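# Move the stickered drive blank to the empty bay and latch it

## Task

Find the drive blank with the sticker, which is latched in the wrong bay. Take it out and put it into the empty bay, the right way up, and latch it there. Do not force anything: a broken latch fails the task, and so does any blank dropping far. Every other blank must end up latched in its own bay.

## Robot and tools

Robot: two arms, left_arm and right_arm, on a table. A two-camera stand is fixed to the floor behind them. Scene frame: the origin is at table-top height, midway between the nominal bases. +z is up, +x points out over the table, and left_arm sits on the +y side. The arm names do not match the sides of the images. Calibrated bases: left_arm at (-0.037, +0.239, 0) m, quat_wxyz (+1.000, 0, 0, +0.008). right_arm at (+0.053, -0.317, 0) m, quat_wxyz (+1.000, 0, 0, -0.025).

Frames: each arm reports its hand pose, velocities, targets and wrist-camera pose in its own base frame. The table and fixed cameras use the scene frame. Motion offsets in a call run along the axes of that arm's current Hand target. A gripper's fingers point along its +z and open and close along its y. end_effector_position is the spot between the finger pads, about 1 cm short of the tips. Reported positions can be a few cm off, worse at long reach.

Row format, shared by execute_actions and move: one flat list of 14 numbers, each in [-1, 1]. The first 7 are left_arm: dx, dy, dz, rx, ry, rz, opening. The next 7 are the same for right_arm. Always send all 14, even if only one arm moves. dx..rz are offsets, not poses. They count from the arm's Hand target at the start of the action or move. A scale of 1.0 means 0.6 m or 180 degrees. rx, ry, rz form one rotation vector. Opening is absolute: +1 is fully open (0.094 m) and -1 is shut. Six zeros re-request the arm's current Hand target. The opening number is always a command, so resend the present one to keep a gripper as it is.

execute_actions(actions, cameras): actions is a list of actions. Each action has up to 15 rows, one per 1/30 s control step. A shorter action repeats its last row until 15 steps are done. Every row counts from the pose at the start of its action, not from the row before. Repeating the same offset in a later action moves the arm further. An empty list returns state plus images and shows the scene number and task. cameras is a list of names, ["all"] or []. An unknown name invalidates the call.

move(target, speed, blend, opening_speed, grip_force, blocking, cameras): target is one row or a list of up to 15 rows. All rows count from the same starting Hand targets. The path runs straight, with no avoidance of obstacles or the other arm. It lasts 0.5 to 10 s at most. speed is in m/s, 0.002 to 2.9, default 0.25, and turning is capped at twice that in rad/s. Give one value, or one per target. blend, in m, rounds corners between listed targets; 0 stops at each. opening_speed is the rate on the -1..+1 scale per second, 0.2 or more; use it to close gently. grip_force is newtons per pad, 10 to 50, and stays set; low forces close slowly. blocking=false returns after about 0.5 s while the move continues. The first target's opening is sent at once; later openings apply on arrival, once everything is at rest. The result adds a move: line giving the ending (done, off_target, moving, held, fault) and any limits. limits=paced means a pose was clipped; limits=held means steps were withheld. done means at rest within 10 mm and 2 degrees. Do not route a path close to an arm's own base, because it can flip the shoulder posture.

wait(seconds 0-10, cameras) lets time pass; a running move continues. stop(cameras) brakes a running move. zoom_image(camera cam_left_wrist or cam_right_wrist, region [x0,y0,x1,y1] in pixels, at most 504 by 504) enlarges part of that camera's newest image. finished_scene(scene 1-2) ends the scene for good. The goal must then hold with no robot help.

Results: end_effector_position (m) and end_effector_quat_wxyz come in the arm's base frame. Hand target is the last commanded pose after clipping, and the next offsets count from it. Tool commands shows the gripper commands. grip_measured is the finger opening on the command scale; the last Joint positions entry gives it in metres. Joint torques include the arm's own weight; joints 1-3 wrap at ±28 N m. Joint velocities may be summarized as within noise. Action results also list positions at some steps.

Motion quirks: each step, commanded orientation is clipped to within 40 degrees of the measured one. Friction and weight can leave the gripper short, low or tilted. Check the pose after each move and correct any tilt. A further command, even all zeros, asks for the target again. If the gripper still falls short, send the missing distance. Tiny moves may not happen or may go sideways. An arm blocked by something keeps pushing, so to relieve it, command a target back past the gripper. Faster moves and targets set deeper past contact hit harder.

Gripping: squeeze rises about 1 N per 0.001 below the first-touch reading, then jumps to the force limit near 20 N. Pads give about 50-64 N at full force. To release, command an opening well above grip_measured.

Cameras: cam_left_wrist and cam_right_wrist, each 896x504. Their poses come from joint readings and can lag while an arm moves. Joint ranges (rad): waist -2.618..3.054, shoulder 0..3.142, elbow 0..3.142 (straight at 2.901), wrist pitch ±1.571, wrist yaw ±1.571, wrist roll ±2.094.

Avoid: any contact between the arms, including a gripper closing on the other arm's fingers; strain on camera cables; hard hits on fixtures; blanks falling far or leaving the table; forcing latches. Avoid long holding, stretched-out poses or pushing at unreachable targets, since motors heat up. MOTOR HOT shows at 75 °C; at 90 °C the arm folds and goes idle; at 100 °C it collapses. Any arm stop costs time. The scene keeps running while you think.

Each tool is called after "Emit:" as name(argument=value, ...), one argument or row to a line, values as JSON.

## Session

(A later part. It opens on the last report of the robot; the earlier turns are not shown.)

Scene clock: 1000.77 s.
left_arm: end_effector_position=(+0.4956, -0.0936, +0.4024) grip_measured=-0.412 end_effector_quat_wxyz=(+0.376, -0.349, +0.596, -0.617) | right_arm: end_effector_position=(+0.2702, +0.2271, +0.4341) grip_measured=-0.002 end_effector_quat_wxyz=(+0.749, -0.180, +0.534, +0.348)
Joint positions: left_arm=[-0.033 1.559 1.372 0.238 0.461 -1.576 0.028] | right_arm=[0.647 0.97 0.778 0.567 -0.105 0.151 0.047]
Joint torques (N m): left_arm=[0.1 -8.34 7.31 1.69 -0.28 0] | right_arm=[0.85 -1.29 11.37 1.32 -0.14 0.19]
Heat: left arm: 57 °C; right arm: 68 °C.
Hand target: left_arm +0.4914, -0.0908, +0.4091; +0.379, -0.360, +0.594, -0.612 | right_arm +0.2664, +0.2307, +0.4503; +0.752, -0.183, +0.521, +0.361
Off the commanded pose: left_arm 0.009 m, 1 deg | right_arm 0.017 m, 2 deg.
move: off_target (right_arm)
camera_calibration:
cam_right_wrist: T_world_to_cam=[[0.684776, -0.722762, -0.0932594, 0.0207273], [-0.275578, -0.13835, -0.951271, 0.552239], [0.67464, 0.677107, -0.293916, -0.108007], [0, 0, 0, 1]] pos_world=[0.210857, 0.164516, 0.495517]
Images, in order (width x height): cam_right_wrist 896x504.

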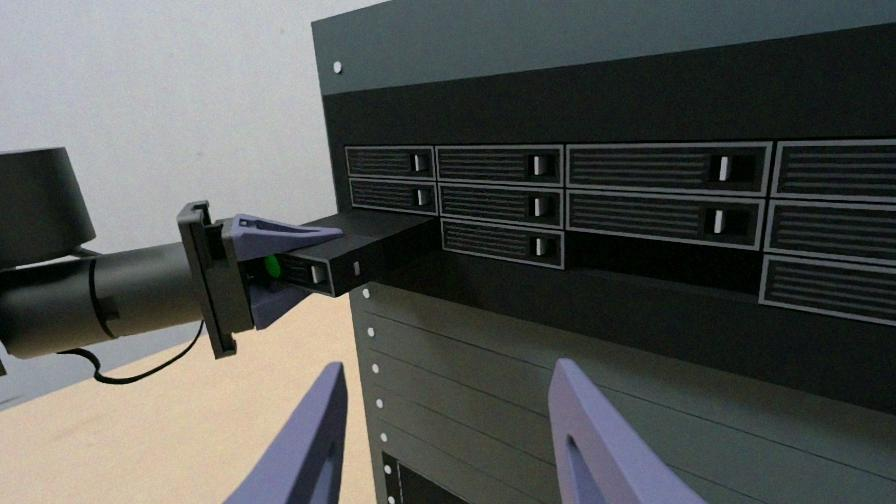

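Emit:
move(
  target=[
    [0,-0.003,0,0,0,0,-0.7,0,0,0,0,0,0,0],
    [0,-0.003,0,-0.0124,0,-0.004,-0.7,0,0,0,0,0,0,0],
  ],
  speed=0.05,
  cameras=["cam_right_wrist"],
)

Emit:
zoom_image(
  camera="cam_right_wrist",
  region=[400, 195, 450, 226],
)

Emit:
zoom_image(
  camera="cam_right_wrist",
  region=[260, 180, 460, 305],
)

Scene clock: 1013.77 s.
left_arm: end_effector_position=(+0.4951, -0.0935, +0.4046) grip_measured=-0.412 end_effector_quat_wxyz=(+0.367, -0.359, +0.605, -0.609) | right_arm: end_effector_position=(+0.2702, +0.2271, +0.4341) grip_measured=-0.002 end_effector_quat_wxyz=(+0.749, -0.180, +0.534, +0.348)
Joint positions: left_arm=[-0.033 1.559 1.416 0.156 0.461 -1.571 0.028] | right_arm=[0.647 0.97 0.778 0.567 -0.105 0.151 0.047]
Joint torques (N m): left_arm=[0.1 -7.98 7.73 1.64 -0.28 0.01] | right_arm=[0.84 -1.29 11.37 1.31 -0.13 0.19]
Heat: left arm: 57 °C; right arm: 68 °C.
Hand target: left_arm +0.4913, -0.0908, +0.4109; +0.368, -0.371, +0.603, -0.603 | right_arm +0.2664, +0.2307, +0.4503; +0.752, -0.183, +0.521, +0.361
Off the commanded pose: left_arm 0.008 m, 2 deg | right_arm 0.017 m, 2 deg.
move: off_target (right_arm)
camera_calibration:
cam_right_wrist: T_world_to_cam=[[0.684776, -0.722762, -0.0932594, 0.0207273], [-0.275578, -0.13835, -0.951271, 0.552239], [0.67464, 0.677107, -0.293916, -0.108007], [0, 0, 0, 1]] pos_world=[0.210857, 0.164516, 0.495517]
Images, in order (width x height): cam_right_wrist 896x504.

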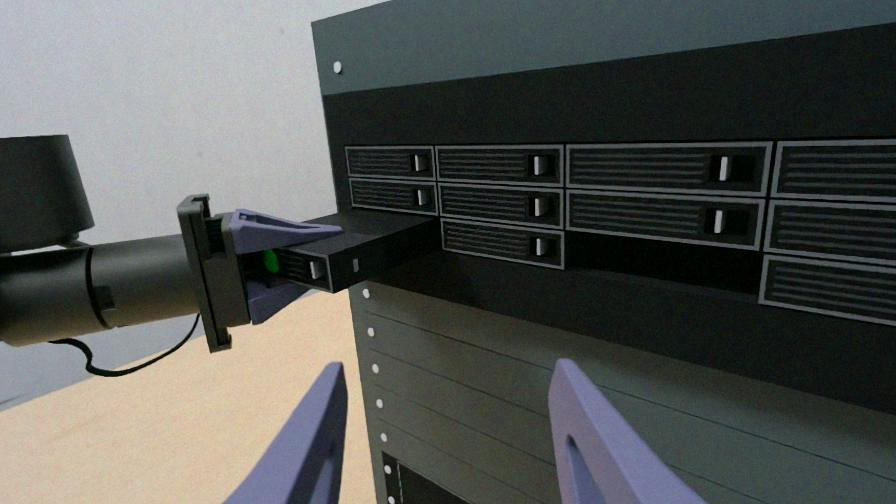

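Scaled by 10.080.

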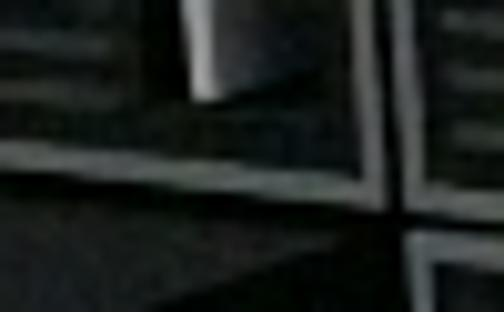

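Scaled by 2.520.

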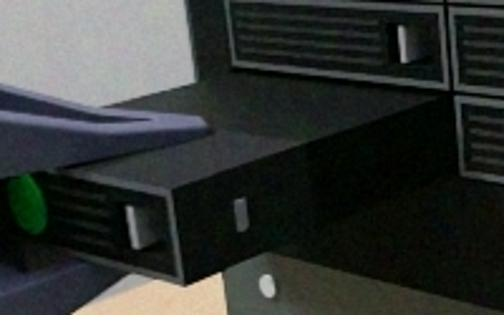

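Emit:
move(
  target=[-0.010,0,0.018,0,0,0,-0.7,0,0,0,0,0,0,0],
  speed=0.04,
  cameras=["cam_right_wrist"],
)

Emit:
zoom_image(
  camera="cam_right_wrist",
  region=[400, 195, 450, 226],
)

Emit:
zoom_image(
  camera="cam_right_wrist",
  region=[260, 180, 460, 305],
)

Scene clock: 1018.27 s.
left_arm: end_effector_position=(+0.5002, -0.0936, +0.4067) grip_measured=-0.412 end_effector_quat_wxyz=(+0.363, -0.363, +0.607, -0.607) | right_arm: end_effector_position=(+0.2702, +0.2271, +0.4341) grip_measured=-0.002 end_effector_quat_wxyz=(+0.749, -0.180, +0.534, +0.348)
Joint positions: left_arm=[-0.033 1.58 1.456 0.124 0.46 -1.571 0.028] | right_arm=[0.647 0.97 0.778 0.567 -0.105 0.151 0.047]
Joint torques (N m): left_arm=[0.29 -6.04 8.29 1.99 -0.24 0.01] | right_arm=[0.84 -1.29 11.37 1.32 -0.14 0.19]
Heat: left arm: 58 °C; right arm: 68 °C.
Hand target: left_arm +0.5036, -0.0903, +0.4110; +0.368, -0.371, +0.603, -0.603 | right_arm +0.2664, +0.2307, +0.4503; +0.752, -0.183, +0.521, +0.361
Off the commanded pose: left_arm 0.006 m, 1 deg | right_arm 0.017 m, 2 deg.
move: off_target (right_arm)
camera_calibration:
cam_right_wrist: T_world_to_cam=[[0.684776, -0.722762, -0.0932594, 0.0207273], [-0.275578, -0.13835, -0.951271, 0.552239], [0.67464, 0.677107, -0.293916, -0.108007], [0, 0, 0, 1]] pos_world=[0.210857, 0.164516, 0.495517]
Images, in order (width x height): cam_right_wrist 896x504.

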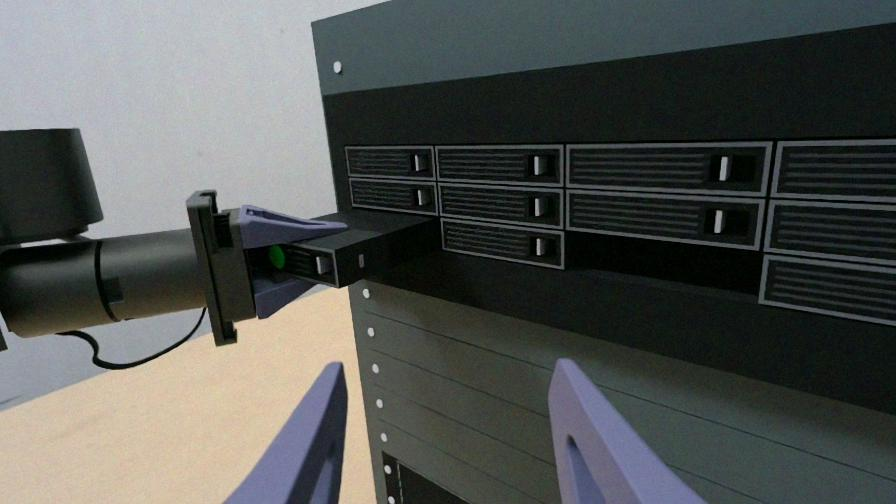

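Scaled by 10.080.

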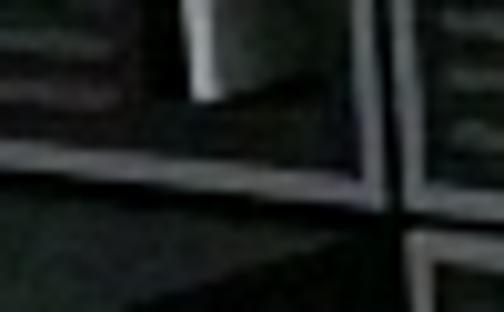

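Scaled by 2.520.

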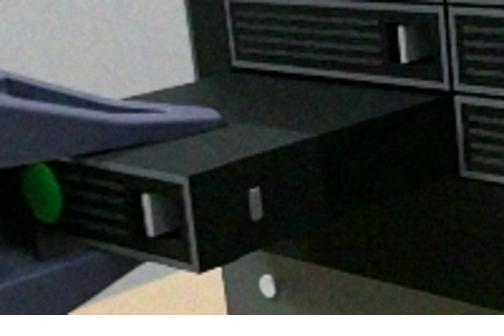

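Emit:
move(
  target=[
    [0.004,0,-0.006,0,0,0,-0.7,0,0,0,0,0,0,0],
    [0.002,0.008,-0.003,0.005,0,0.002,-0.7,0,0,0,0,0,0,0],
    [-0.006,0.006,0.010,0.005,0,0.002,-0.7,0,0,0,0,0,0,0],
  ],
  speed=0.04,
  cameras=["cam_right_wrist"],
)

Emit:
zoom_image(
  camera="cam_right_wrist",
  region=[400, 195, 450, 226],
)

Emit:
zoom_image(
  camera="cam_right_wrist",
  region=[260, 180, 460, 305],
)

Scene clock: 1023.20 s.
left_arm: end_effector_position=(+0.5006, -0.0955, +0.4056) grip_measured=-0.412 end_effector_quat_wxyz=(+0.362, -0.356, +0.607, -0.611) | right_arm: end_effector_position=(+0.2702, +0.2271, +0.4341) grip_measured=-0.002 end_effector_quat_wxyz=(+0.749, -0.180, +0.534, +0.348)
Joint positions: left_arm=[-0.033 1.585 1.447 0.147 0.473 -1.571 0.028] | right_arm=[0.647 0.97 0.778 0.567 -0.105 0.151 0.047]
Joint torques (N m): left_arm=[0.42 -4.62 8.32 2.28 -0.37 0.01] | right_arm=[0.84 -1.29 11.37 1.32 -0.13 0.19]
Heat: left arm: 58 °C; right arm: 68 °C.
Hand target: left_arm +0.5106, -0.0899, +0.4074; +0.373, -0.366, +0.599, -0.606 | right_arm +0.2664, +0.2307, +0.4503; +0.752, -0.183, +0.521, +0.361
Off the commanded pose: left_arm 0.012 m, 2 deg | right_arm 0.017 m, 2 deg.
move: off_target (left_arm, right_arm)
camera_calibration:
cam_right_wrist: T_world_to_cam=[[0.684776, -0.722762, -0.0932594, 0.0207273], [-0.275578, -0.13835, -0.951271, 0.552239], [0.67464, 0.677107, -0.293916, -0.108007], [0, 0, 0, 1]] pos_world=[0.210857, 0.164516, 0.495517]
Images, in order (width x height): cam_right_wrist 896x504.

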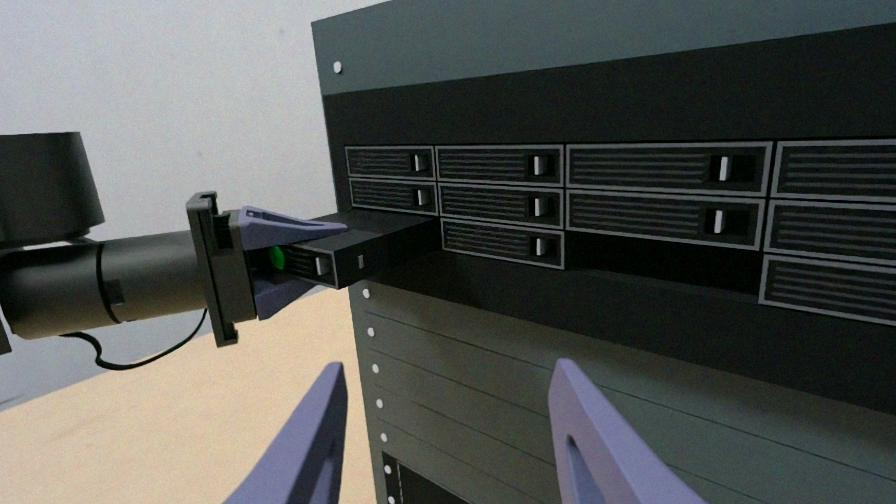

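Scaled by 10.080.

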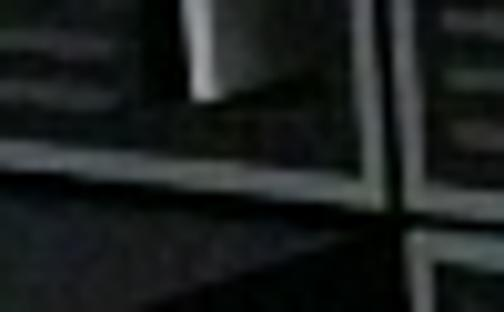

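Scaled by 2.520.

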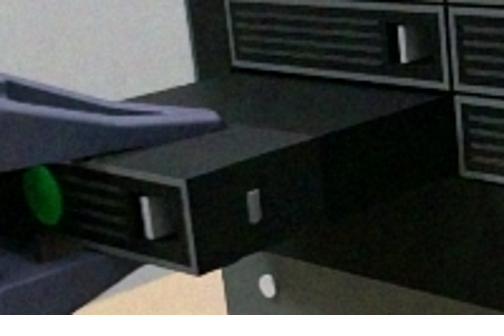

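Emit:
move(
  target=[0.027,0,-0.050,0,0,0,-0.7,0,0,0,0,0,0,0],
  speed=0.06,
  cameras=["cam_right_wrist"],
)

Emit:
zoom_image(
  camera="cam_right_wrist",
  region=[380, 180, 450, 226],
)

Emit:
zoom_image(
  camera="cam_right_wrist",
  region=[260, 180, 460, 305],
)

Scene clock: 1028.33 s.
left_arm: end_effector_position=(+0.4828, -0.0917, +0.3875) grip_measured=-0.412 end_effector_quat_wxyz=(+0.355, -0.377, +0.612, -0.598) | right_arm: end_effector_position=(+0.2702, +0.2271, +0.4341) grip_measured=-0.002 end_effector_quat_wxyz=(+0.749, -0.180, +0.534, +0.348)
Joint positions: left_arm=[-0.033 1.508 1.344 0.127 0.449 -1.57 0.028] | right_arm=[0.647 0.97 0.778 0.567 -0.105 0.151 0.047]
Joint torques (N m): left_arm=[0.06 -8.34 6.61 2.51 -0.11 -0.02] | right_arm=[0.84 -1.29 11.37 1.31 -0.14 0.19]
Heat: left arm: 58 °C; right arm: 68 °C.
Hand target: left_arm +0.4765, -0.0907, +0.4068; +0.373, -0.366, +0.600, -0.606 | right_arm +0.2664, +0.2307, +0.4503; +0.752, -0.183, +0.521, +0.361
Off the commanded pose: left_arm 0.021 m, 3 deg | right_arm 0.017 m, 2 deg.
move: off_target (left_arm, right_arm)
camera_calibration:
cam_right_wrist: T_world_to_cam=[[0.684776, -0.722762, -0.0932594, 0.0207273], [-0.275578, -0.13835, -0.951271, 0.552239], [0.67464, 0.677107, -0.293916, -0.108007], [0, 0, 0, 1]] pos_world=[0.210857, 0.164516, 0.495517]
Images, in order (width x height): cam_right_wrist 896x504.

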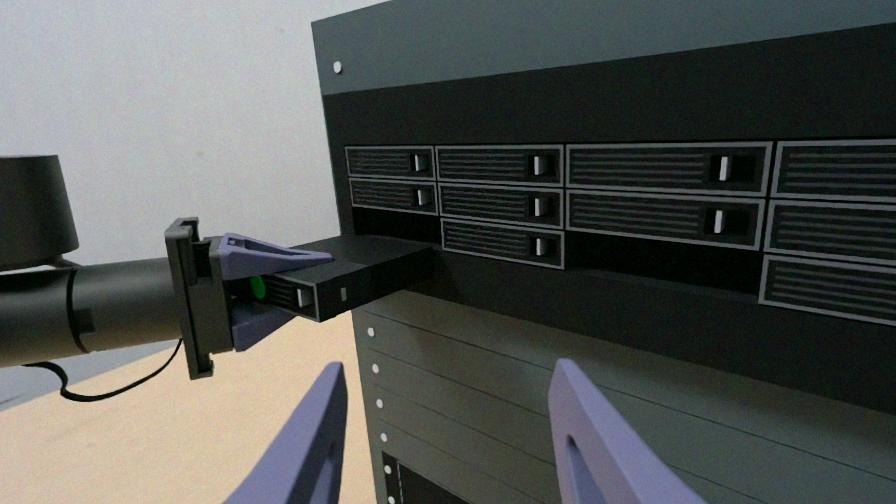

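Scaled by 7.200.

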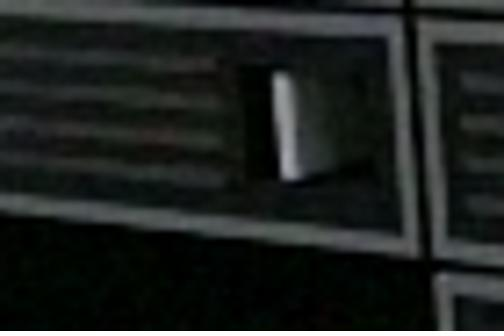

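Scaled by 2.520.

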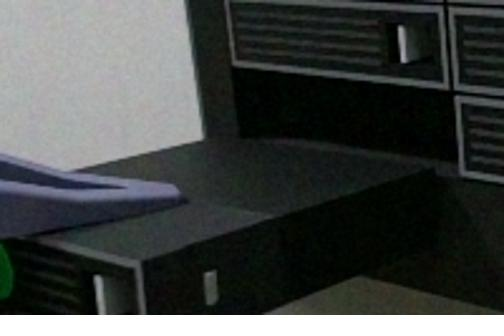

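Emit:
move(
  target=[
    [0,-0.024,0,0,0,0,-0.7,0,0,0,0,0,0,0],
    [0,-0.008,0.0,0,0,0,-0.7,0,0,0,0,0,0,0],
  ],
  speed=0.06,
  cameras=["cam_right_wrist"],
)

Emit:
zoom_image(
  camera="cam_right_wrist",
  region=[330, 195, 450, 270],
)

Emit:
zoom_image(
  camera="cam_right_wrist",
  region=[260, 180, 460, 305],
)

Scene clock: 1050.33 s.
left_arm: end_effector_position=(+0.4821, -0.0916, +0.3875) grip_measured=-0.412 end_effector_quat_wxyz=(+0.348, -0.384, +0.616, -0.593) | right_arm: end_effector_position=(+0.2702, +0.2271, +0.4341) grip_measured=-0.002 end_effector_quat_wxyz=(+0.749, -0.180, +0.534, +0.348)
Joint positions: left_arm=[-0.033 1.508 1.365 0.084 0.449 -1.57 0.028] | right_arm=[0.647 0.97 0.778 0.567 -0.105 0.151 0.047]
Joint torques (N m): left_arm=[0.1 -8.35 6.6 2.74 -0.12 0] | right_arm=[0.85 -1.31 11.4 1.32 -0.13 0.19]
Heat: left arm: 57 °C; right arm: 68 °C.
Hand target: left_arm +0.4765, -0.0906, +0.4117; +0.373, -0.366, +0.600, -0.606 | right_arm +0.2664, +0.2307, +0.4503; +0.752, -0.183, +0.521, +0.361
Off the commanded pose: left_arm 0.025 m, 4 deg | right_arm 0.017 m, 2 deg.
move: off_target (left_arm, right_arm)
camera_calibration:
cam_right_wrist: T_world_to_cam=[[0.684776, -0.722762, -0.0932594, 0.0207273], [-0.275578, -0.13835, -0.951271, 0.552239], [0.67464, 0.677107, -0.293916, -0.108007], [0, 0, 0, 1]] pos_world=[0.210857, 0.164516, 0.495517]
Images, in order (width x height): cam_right_wrist 896x504.

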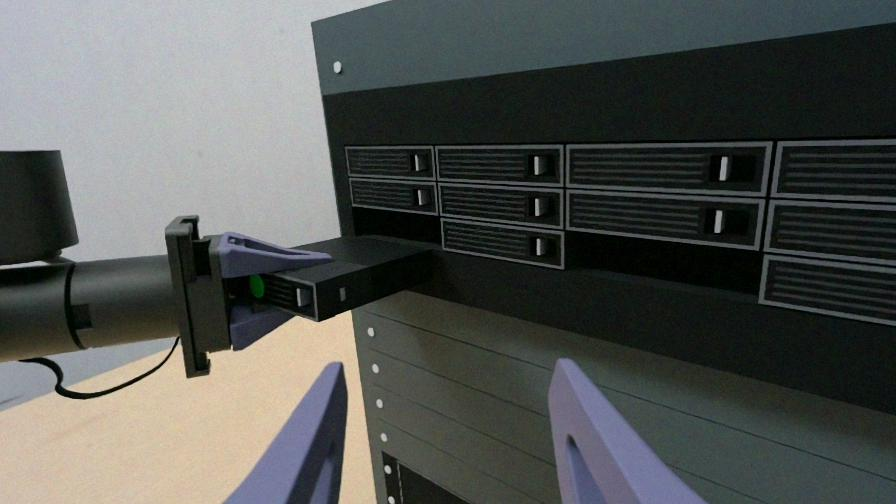

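Scaled by 4.200.

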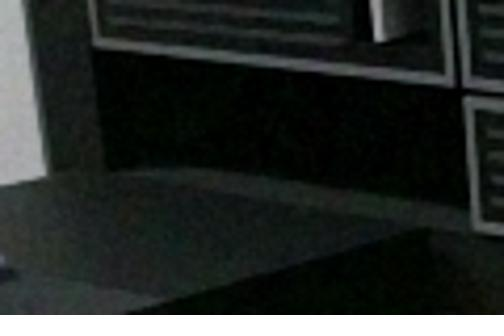

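Scaled by 2.520.

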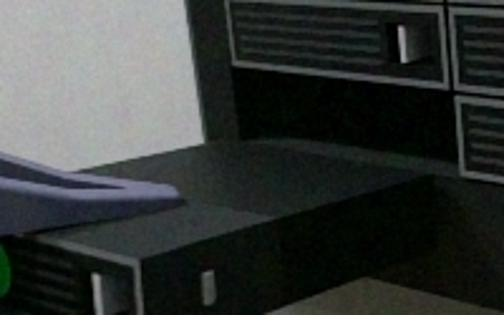

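Emit:
move(
  target=[
    [0,-0.035,0,0,0,0,-0.7,0,0,0,0,0,0,0],
    [0,-0.01,0.0,0,0,0,-0.7,0,0,0,0,0,0,0],
  ],
  speed=0.06,
  cameras=["cam_right_wrist"],
)

Emit:
zoom_image(
  camera="cam_right_wrist",
  region=[330, 195, 450, 270],
)

Emit:
zoom_image(
  camera="cam_right_wrist",
  region=[260, 180, 460, 305],
)

Scene clock: 1057.10 s.
left_arm: end_effector_position=(+0.4815, -0.0915, +0.3939) grip_measured=-0.412 end_effector_quat_wxyz=(+0.349, -0.383, +0.616, -0.593) | right_arm: end_effector_position=(+0.2702, +0.2271, +0.4341) grip_measured=-0.002 end_effector_quat_wxyz=(+0.749, -0.180, +0.534, +0.348)
Joint positions: left_arm=[-0.033 1.508 1.389 0.061 0.448 -1.57 0.028] | right_arm=[0.647 0.97 0.778 0.567 -0.105 0.151 0.047]
Joint torques (N m): left_arm=[0.08 -8.12 6.72 2.75 -0.11 0] | right_arm=[0.84 -1.31 11.38 1.32 -0.13 0.19]
Heat: left arm: 57 °C; right arm: 68 °C.
Hand target: left_arm +0.4764, -0.0906, +0.4177; +0.373, -0.366, +0.599, -0.606 | right_arm +0.2664, +0.2307, +0.4503; +0.752, -0.183, +0.521, +0.361
Off the commanded pose: left_arm 0.024 m, 4 deg | right_arm 0.017 m, 2 deg.
move: off_target (left_arm, right_arm)
camera_calibration:
cam_right_wrist: T_world_to_cam=[[0.684776, -0.722762, -0.0932594, 0.0207273], [-0.275578, -0.13835, -0.951271, 0.552239], [0.67464, 0.677107, -0.293916, -0.108007], [0, 0, 0, 1]] pos_world=[0.210857, 0.164516, 0.495517]
Images, in order (width x height): cam_right_wrist 896x504.

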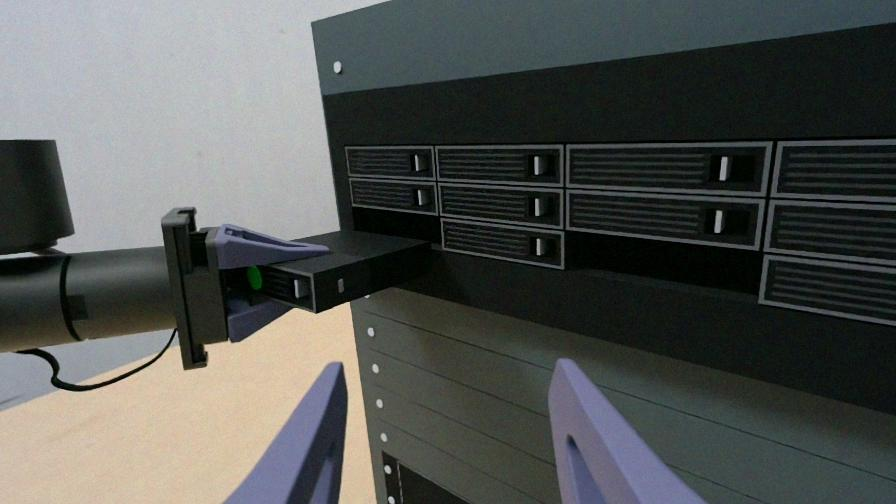

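Scaled by 4.200.

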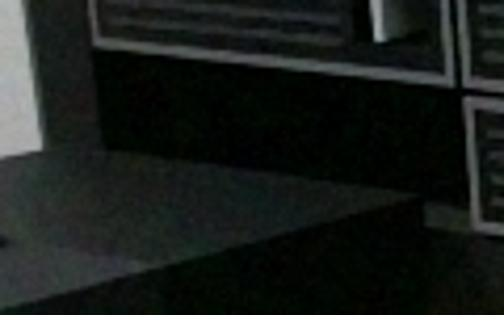

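Scaled by 2.520.

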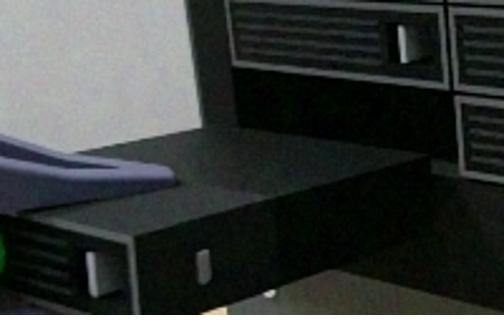

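Emit:
move(
  target=[
    [0,-0.03,0,0.018,0,0.0134,-0.7,0,0,0,0,0,0,0],
    [0,-0.012,0,0.018,0,0.0134,-0.7,0,0,0,0,0,0,0],
  ],
  speed=0.06,
  cameras=["cam_right_wrist"],
)

Emit:
zoom_image(
  camera="cam_right_wrist",
  region=[330, 195, 450, 270],
)

Emit:
zoom_image(
  camera="cam_right_wrist",
  region=[260, 180, 460, 305],
)

Scene clock: 1076.27 s.
left_arm: end_effector_position=(+0.4827, -0.0916, +0.4001) grip_measured=-0.412 end_effector_quat_wxyz=(+0.367, -0.366, +0.605, -0.605) | right_arm: end_effector_position=(+0.2702, +0.2271, +0.4341) grip_measured=-0.002 end_effector_quat_wxyz=(+0.749, -0.180, +0.534, +0.348)
Joint positions: left_arm=[-0.033 1.508 1.359 0.151 0.448 -1.57 0.028] | right_arm=[0.647 0.97 0.778 0.567 -0.105 0.151 0.047]
Joint torques (N m): left_arm=[0.06 -8.23 6.61 2.74 -0.13 0.17] | right_arm=[0.84 -1.29 11.37 1.32 -0.13 0.18]
Heat: left arm: 56 °C; right arm: 69 °C.
Hand target: left_arm +0.4763, -0.0906, +0.4248; +0.396, -0.343, +0.590, -0.615 | right_arm +0.2664, +0.2307, +0.4503; +0.752, -0.183, +0.521, +0.361
Off the commanded pose: left_arm 0.026 m, 5 deg | right_arm 0.017 m, 2 deg.
move: off_target (left_arm, right_arm)
camera_calibration:
cam_right_wrist: T_world_to_cam=[[0.684776, -0.722762, -0.0932594, 0.0207273], [-0.275578, -0.13835, -0.951271, 0.552239], [0.67464, 0.677107, -0.293916, -0.108007], [0, 0, 0, 1]] pos_world=[0.210857, 0.164516, 0.495517]
Images, in order (width x height): cam_right_wrist 896x504.

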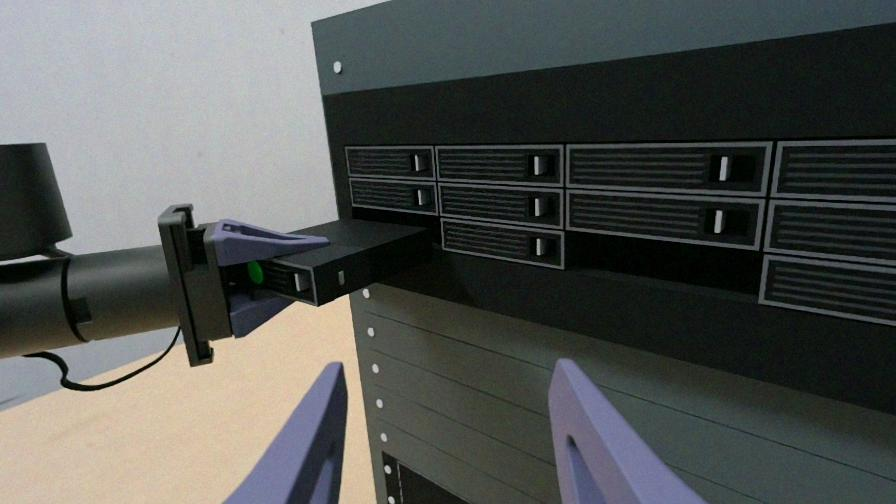

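Scaled by 4.200.

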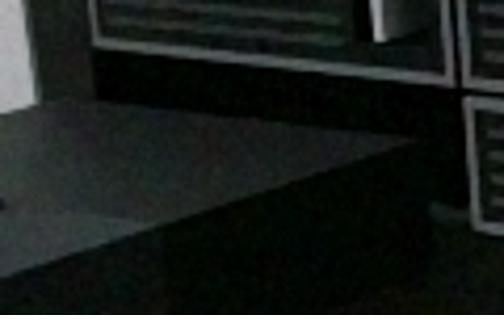

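Scaled by 2.520.

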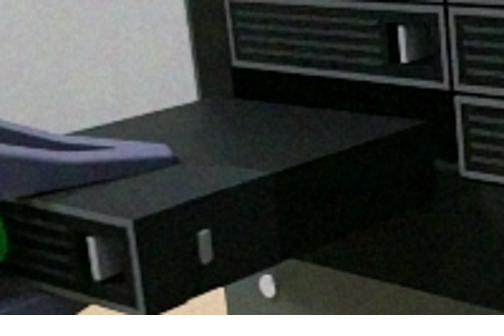

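Emit:
move(
  target=[
    [0,-0.03,0,0.0075,0.006,0.0065,-0.7,0,0,0,0,0,0,0],
    [0,-0.010,0,0.0075,0.006,0.0065,-0.7,0,0,0,0,0,0,0],
  ],
  speed=0.06,
  cameras=["cam_right_wrist"],
)

Emit:
zoom_image(
  camera="cam_right_wrist",
  region=[330, 195, 450, 270],
)

Emit:
zoom_image(
  camera="cam_right_wrist",
  region=[260, 180, 460, 305],
)

Scene clock: 1094.33 s.
left_arm: end_effector_position=(+0.4819, -0.0926, +0.4097) grip_measured=-0.412 end_effector_quat_wxyz=(+0.377, -0.352, +0.601, -0.611) | right_arm: end_effector_position=(+0.2702, +0.2271, +0.4341) grip_measured=-0.002 end_effector_quat_wxyz=(+0.749, -0.180, +0.534, +0.348)
Joint positions: left_arm=[-0.033 1.508 1.367 0.175 0.455 -1.564 0.028] | right_arm=[0.647 0.97 0.778 0.567 -0.105 0.151 0.047]
Joint torques (N m): left_arm=[0.7 -7.69 6.52 2.72 0.09 0.2] | right_arm=[0.84 -1.29 11.37 1.31 -0.14 0.19]
Heat: left arm: 58 °C; right arm: 69 °C.
Hand target: left_arm +0.4758, -0.0907, +0.4308; +0.400, -0.326, +0.590, -0.621 | right_arm +0.2664, +0.2307, +0.4503; +0.752, -0.183, +0.521, +0.361
Off the commanded pose: left_arm 0.022 m, 4 deg | right_arm 0.017 m, 2 deg.
move: off_target (left_arm, right_arm)
camera_calibration:
cam_right_wrist: T_world_to_cam=[[0.684776, -0.722762, -0.0932594, 0.0207273], [-0.275578, -0.13835, -0.951271, 0.552239], [0.67464, 0.677107, -0.293916, -0.108007], [0, 0, 0, 1]] pos_world=[0.210857, 0.164516, 0.495517]
Images, in order (width x height): cam_right_wrist 896x504.

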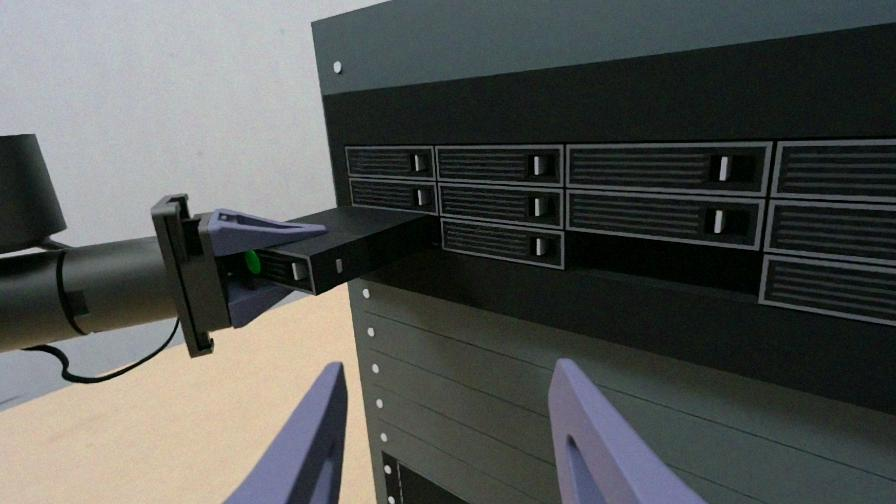

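Scaled by 4.200.

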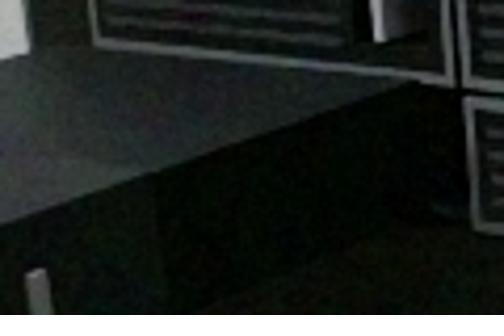

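Scaled by 2.520.

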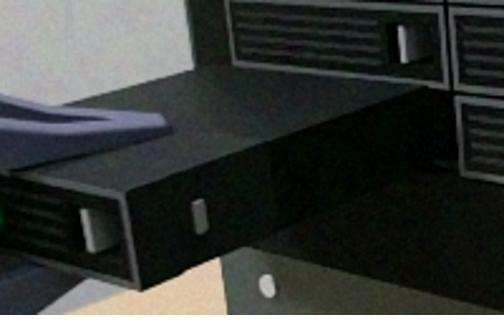

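Emit:
move(
  target=[
    [0,0.016,0,-0.0014,0.006,0.0028,-0.7,0,0,0,0,0,0,0],
  ],
  speed=0.04,
)

Scene clock: 1101.73 s.
left_arm: end_effector_position=(+0.4810, -0.0922, +0.4033) grip_measured=-0.412 end_effector_quat_wxyz=(+0.375, -0.343, +0.605, -0.613) | right_arm: end_effector_position=(+0.2702, +0.2271, +0.4341) grip_measured=-0.002 end_effector_quat_wxyz=(+0.749, -0.180, +0.534, +0.348)
Joint positions: left_arm=[-0.024 1.508 1.34 0.203 0.482 -1.554 0.028] | right_arm=[0.647 0.97 0.778 0.567 -0.105 0.151 0.047]
Joint torques (N m): left_arm=[0.65 -7.21 6.49 2.72 0.09 0.22] | right_arm=[0.85 -1.29 11.37 1.32 -0.13 0.19]
Heat: left arm: 57 °C; right arm: 69 °C.
Hand target: left_arm +0.4769, -0.0906, +0.4212; +0.397, -0.318, +0.596, -0.621 | right_arm +0.2664, +0.2307, +0.4503; +0.752, -0.183, +0.521, +0.361
Off the commanded pose: left_arm 0.018 m, 4 deg | right_arm 0.017 m, 2 deg.
move: off_target (left_arm, right_arm)

Emit:
move(
  target=[-0.009,0,0.014,0,0,0,-0.7,0,0,0,0,0,0,0],
  speed=0.04,
  cameras=["cam_right_wrist"],
)

Emit:
zoom_image(
  camera="cam_right_wrist",
  region=[330, 195, 450, 270],
)

Emit:
zoom_image(
  camera="cam_right_wrist",
  region=[260, 180, 460, 305],
)

Scene clock: 1105.10 s.
left_arm: end_effector_position=(+0.4865, -0.0920, +0.3945) grip_measured=-0.412 end_effector_quat_wxyz=(+0.368, -0.347, +0.610, -0.610) | right_arm: end_effector_position=(+0.2702, +0.2271, +0.4341) grip_measured=-0.002 end_effector_quat_wxyz=(+0.749, -0.180, +0.534, +0.348)
Joint positions: left_arm=[-0.021 1.529 1.34 0.207 0.49 -1.554 0.028] | right_arm=[0.647 0.97 0.778 0.567 -0.105 0.151 0.047]
Joint torques (N m): left_arm=[0.75 -6.32 9.21 2.7 0.05 0.22] | right_arm=[0.84 -1.29 11.37 1.31 -0.14 0.19]
Heat: left arm: 57 °C; right arm: 69 °C.
Hand target: left_arm +0.4868, -0.0898, +0.4224; +0.397, -0.318, +0.596, -0.621 | right_arm +0.2664, +0.2307, +0.4503; +0.752, -0.183, +0.521, +0.361
Off the commanded pose: left_arm 0.028 m, 5 deg | right_arm 0.017 m, 2 deg.
move: off_target (left_arm, right_arm)
camera_calibration:
cam_right_wrist: T_world_to_cam=[[0.684776, -0.722762, -0.0932594, 0.0207273], [-0.275578, -0.13835, -0.951271, 0.552239], [0.67464, 0.677107, -0.293916, -0.108007], [0, 0, 0, 1]] pos_world=[0.210857, 0.164516, 0.495517]
Images, in order (width x height): cam_right_wrist 896x504.

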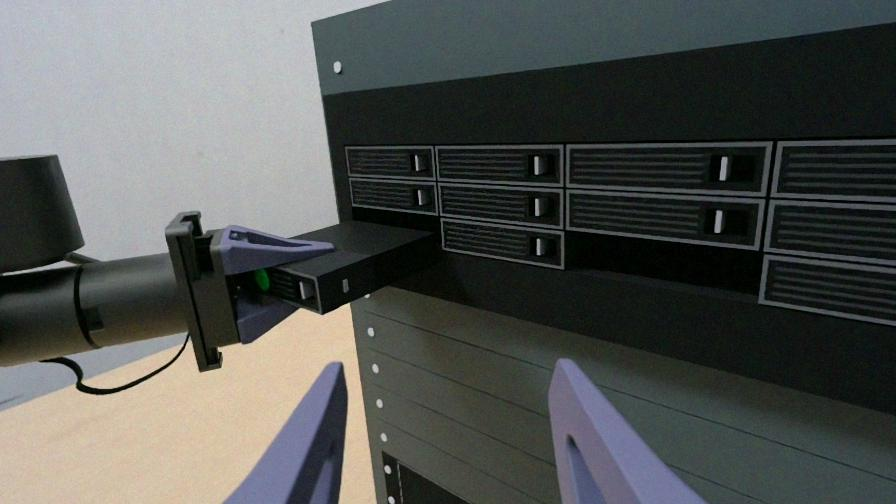

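Scaled by 4.200.

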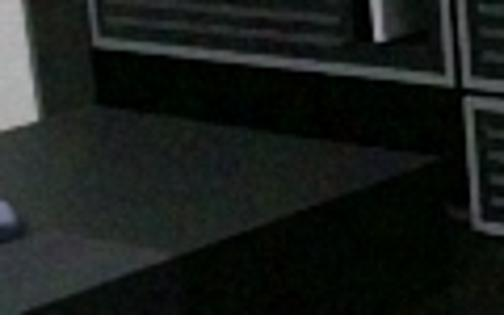

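Scaled by 2.520.

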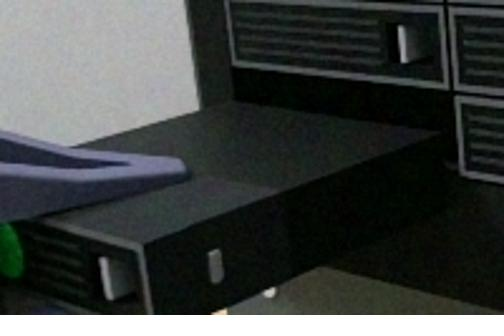

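Emit:
move(
  target=[0,-0.016,0,0,0,0,-0.7,0,0,0,0,0,0,0],
  speed=0.04,
  cameras=["cam_right_wrist"],
)

Emit:
zoom_image(
  camera="cam_right_wrist",
  region=[330, 195, 450, 270],
)

Emit:
zoom_image(
  camera="cam_right_wrist",
  region=[260, 180, 460, 305],
)

Scene clock: 1108.40 s.
left_arm: end_effector_position=(+0.4867, -0.0921, +0.4094) grip_measured=-0.412 end_effector_quat_wxyz=(+0.375, -0.340, +0.605, -0.614) | right_arm: end_effector_position=(+0.2702, +0.2271, +0.4341) grip_measured=-0.002 end_effector_quat_wxyz=(+0.749, -0.180, +0.534, +0.348)
Joint positions: left_arm=[-0.021 1.533 1.383 0.191 0.49 -1.554 0.028] | right_arm=[0.647 0.97 0.778 0.567 -0.105 0.151 0.047]
Joint torques (N m): left_arm=[0.66 -6.46 8.96 2.45 0.03 0.22] | right_arm=[0.85 -1.31 11.37 1.31 -0.14 0.19]
Heat: left arm: 57 °C; right arm: 69 °C.
Hand target: left_arm +0.4857, -0.0900, +0.4320; +0.397, -0.319, +0.596, -0.621 | right_arm +0.2664, +0.2307, +0.4503; +0.752, -0.183, +0.521, +0.361
Off the commanded pose: left_arm 0.023 m, 4 deg | right_arm 0.017 m, 2 deg.
move: off_target (left_arm, right_arm)
camera_calibration:
cam_right_wrist: T_world_to_cam=[[0.684776, -0.722762, -0.0932594, 0.0207273], [-0.275578, -0.13835, -0.951271, 0.552239], [0.67464, 0.677107, -0.293916, -0.108007], [0, 0, 0, 1]] pos_world=[0.210857, 0.164516, 0.495517]
Images, in order (width x height): cam_right_wrist 896x504.

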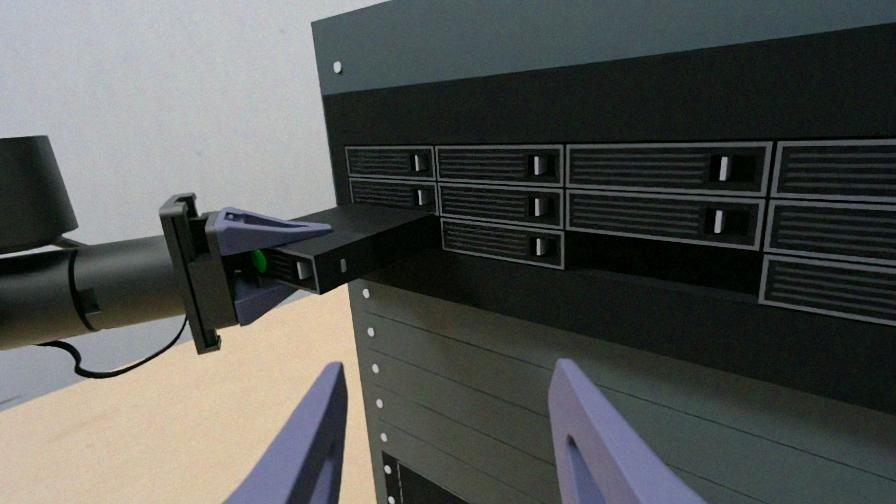

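Scaled by 4.200.

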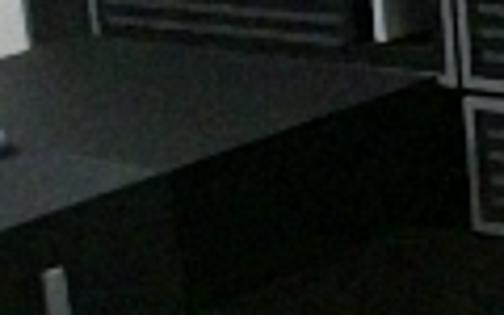

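Scaled by 2.520.

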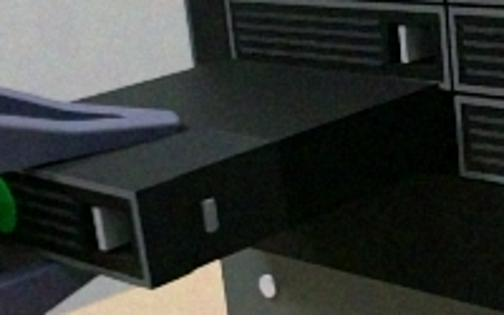

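Emit:
move(
  target=[0,0.0145,0,0,0,0,-0.7,0,0,0,0,0,0,0],
  speed=0.04,
  cameras=["cam_right_wrist"],
)

Emit:
zoom_image(
  camera="cam_right_wrist",
  region=[330, 195, 450, 270],
)

Emit:
zoom_image(
  camera="cam_right_wrist",
  region=[260, 180, 460, 305],
)

Scene clock: 1112.00 s.
left_arm: end_effector_position=(+0.4867, -0.0921, +0.4109) grip_measured=-0.412 end_effector_quat_wxyz=(+0.377, -0.338, +0.604, -0.616) | right_arm: end_effector_position=(+0.2702, +0.2271, +0.4341) grip_measured=-0.002 end_effector_quat_wxyz=(+0.749, -0.180, +0.534, +0.348)
Joint positions: left_arm=[-0.021 1.533 1.383 0.198 0.49 -1.554 0.028] | right_arm=[0.647 0.97 0.778 0.567 -0.105 0.151 0.047]
Joint torques (N m): left_arm=[0.69 -6.23 6.68 2.71 0.05 0.2] | right_arm=[0.84 -1.29 11.37 1.31 -0.13 0.19]
Heat: left arm: 57 °C; right arm: 69 °C.
Hand target: left_arm +0.4867, -0.0898, +0.4234; +0.397, -0.318, +0.596, -0.621 | right_arm +0.2664, +0.2307, +0.4503; +0.752, -0.183, +0.521, +0.361
Off the commanded pose: left_arm 0.013 m, 3 deg | right_arm 0.017 m, 2 deg.
move: off_target (left_arm, right_arm)
camera_calibration:
cam_right_wrist: T_world_to_cam=[[0.684776, -0.722762, -0.0932594, 0.0207273], [-0.275578, -0.13835, -0.951271, 0.552239], [0.67464, 0.677107, -0.293916, -0.108007], [0, 0, 0, 1]] pos_world=[0.210857, 0.164516, 0.495517]
Images, in order (width x height): cam_right_wrist 896x504.

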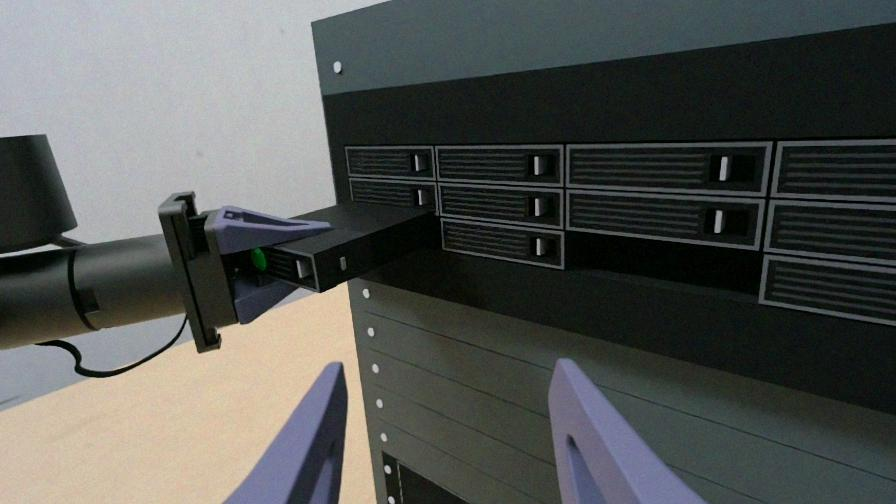

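Scaled by 4.200.

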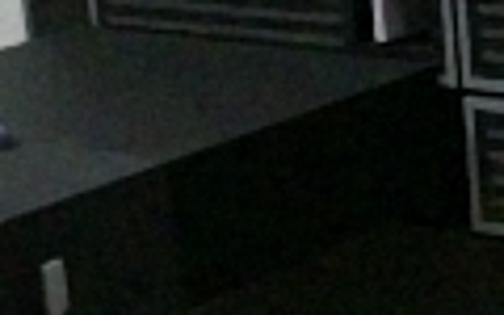

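Scaled by 2.520.

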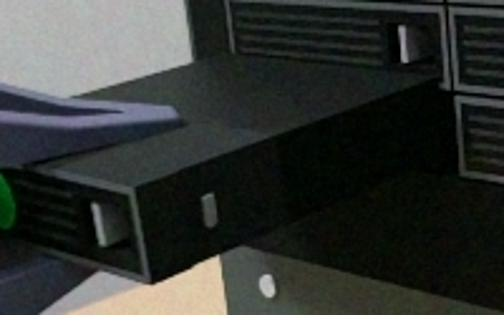

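Emit:
move(
  target=[0,0.010,0,-0.004,0,0,-0.7,0,0,0,0,0,0,0],
  speed=0.04,
  cameras=["cam_right_wrist"],
)

Emit:
zoom_image(
  camera="cam_right_wrist",
  region=[330, 195, 450, 270],
)

Emit:
zoom_image(
  camera="cam_right_wrist",
  region=[260, 180, 460, 305],
)

Scene clock: 1115.40 s.
left_arm: end_effector_position=(+0.4869, -0.0921, +0.4075) grip_measured=-0.412 end_effector_quat_wxyz=(+0.376, -0.338, +0.606, -0.614) | right_arm: end_effector_position=(+0.2702, +0.2271, +0.4341) grip_measured=-0.002 end_effector_quat_wxyz=(+0.749, -0.180, +0.534, +0.348)
Joint positions: left_arm=[-0.021 1.533 1.376 0.199 0.491 -1.548 0.028] | right_arm=[0.647 0.97 0.778 0.567 -0.105 0.151 0.047]
Joint torques (N m): left_arm=[0.68 -6.22 6.52 2.66 0.03 0.23] | right_arm=[0.87 -1.28 11.38 1.31 -0.13 0.2]
Heat: left arm: 57 °C; right arm: 69 °C.
Hand target: left_arm +0.4873, -0.0897, +0.4174; +0.395, -0.321, +0.600, -0.617 | right_arm +0.2664, +0.2307, +0.4503; +0.752, -0.183, +0.521, +0.361
Off the commanded pose: left_arm 0.010 m, 3 deg | right_arm 0.017 m, 2 deg.
move: off_target (left_arm, right_arm)
camera_calibration:
cam_right_wrist: T_world_to_cam=[[0.684776, -0.722762, -0.0932594, 0.0207273], [-0.275578, -0.13835, -0.951271, 0.552239], [0.67464, 0.677107, -0.293916, -0.108007], [0, 0, 0, 1]] pos_world=[0.210857, 0.164516, 0.495517]
Images, in order (width x height): cam_right_wrist 896x504.

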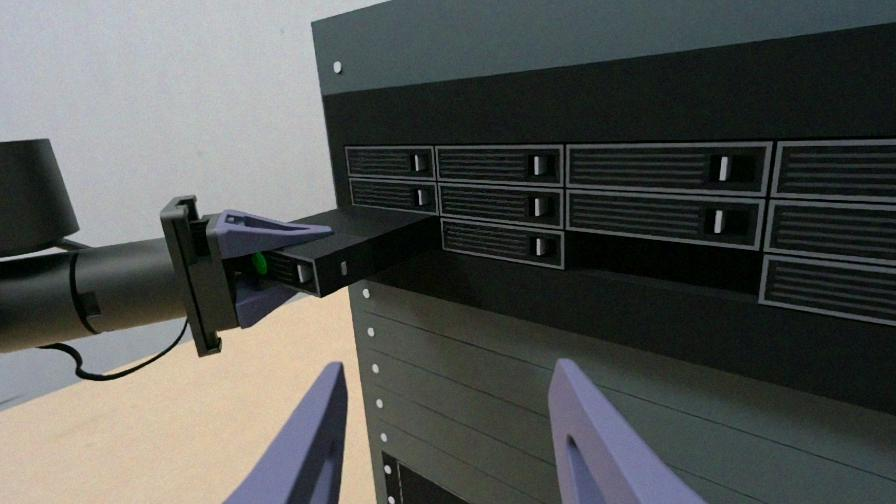

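Scaled by 4.200.

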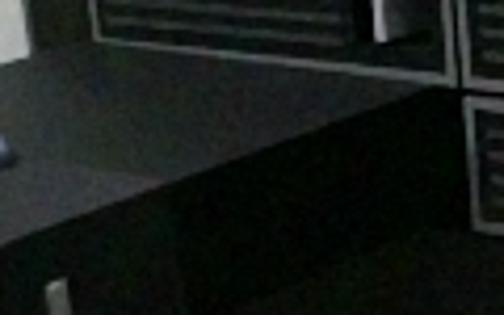

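Scaled by 2.520.

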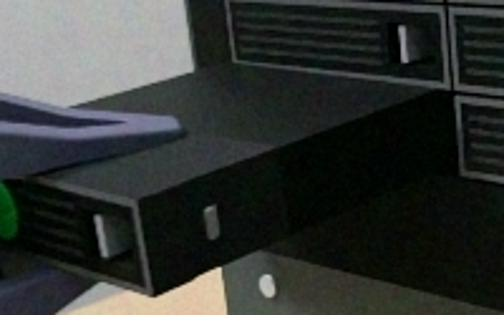

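Emit:
move(
  target=[0,0.0062,0,0,0,0,-0.7,0,0,0,0,0,0,0],
  speed=0.04,
  cameras=["cam_right_wrist"],
)

Emit:
zoom_image(
  camera="cam_right_wrist",
  region=[330, 195, 450, 270],
)

Emit:
zoom_image(
  camera="cam_right_wrist",
  region=[260, 180, 460, 305],
)

Scene clock: 1119.07 s.
left_arm: end_effector_position=(+0.4871, -0.0921, +0.4043) grip_measured=-0.412 end_effector_quat_wxyz=(+0.377, -0.337, +0.606, -0.613) | right_arm: end_effector_position=(+0.2702, +0.2271, +0.4341) grip_measured=-0.002 end_effector_quat_wxyz=(+0.749, -0.180, +0.534, +0.348)
Joint positions: left_arm=[-0.021 1.533 1.362 0.213 0.491 -1.547 0.028] | right_arm=[0.647 0.97 0.778 0.567 -0.105 0.151 0.047]
Joint torques (N m): left_arm=[0.73 -6.19 6.45 2.68 0.04 0.2] | right_arm=[0.84 -1.29 11.38 1.31 -0.14 0.19]
Heat: left arm: 57 °C; right arm: 69 °C.
Hand target: left_arm +0.4877, -0.0896, +0.4137; +0.395, -0.321, +0.600, -0.617 | right_arm +0.2664, +0.2307, +0.4503; +0.752, -0.183, +0.521, +0.361
Off the commanded pose: left_arm 0.010 m, 3 deg | right_arm 0.017 m, 2 deg.
move: off_target (left_arm, right_arm)
camera_calibration:
cam_right_wrist: T_world_to_cam=[[0.684776, -0.722762, -0.0932594, 0.0207273], [-0.275578, -0.13835, -0.951271, 0.552239], [0.67464, 0.677107, -0.293916, -0.108007], [0, 0, 0, 1]] pos_world=[0.210857, 0.164516, 0.495517]
Images, in order (width x height): cam_right_wrist 896x504.

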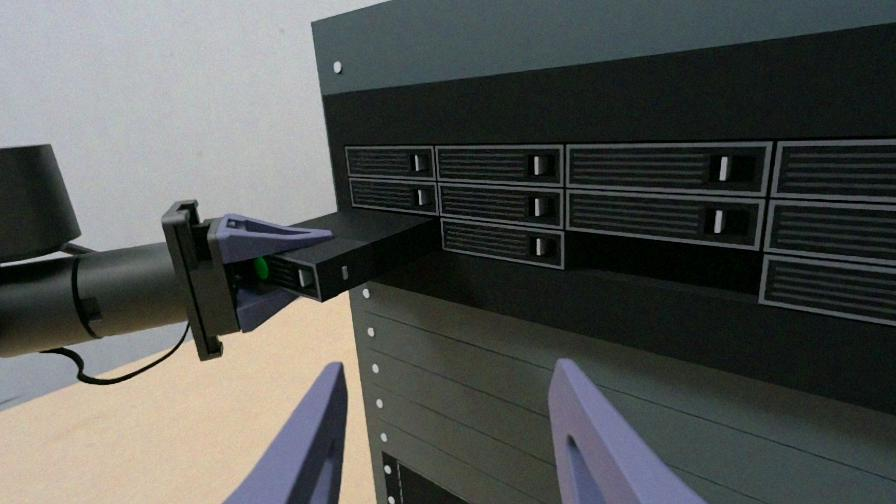

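Scaled by 4.200.

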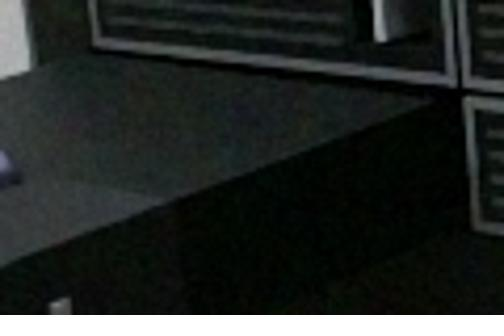

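Scaled by 2.520.

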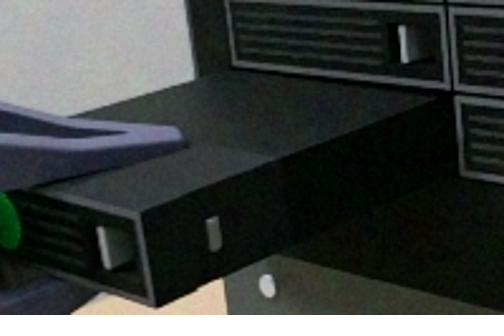

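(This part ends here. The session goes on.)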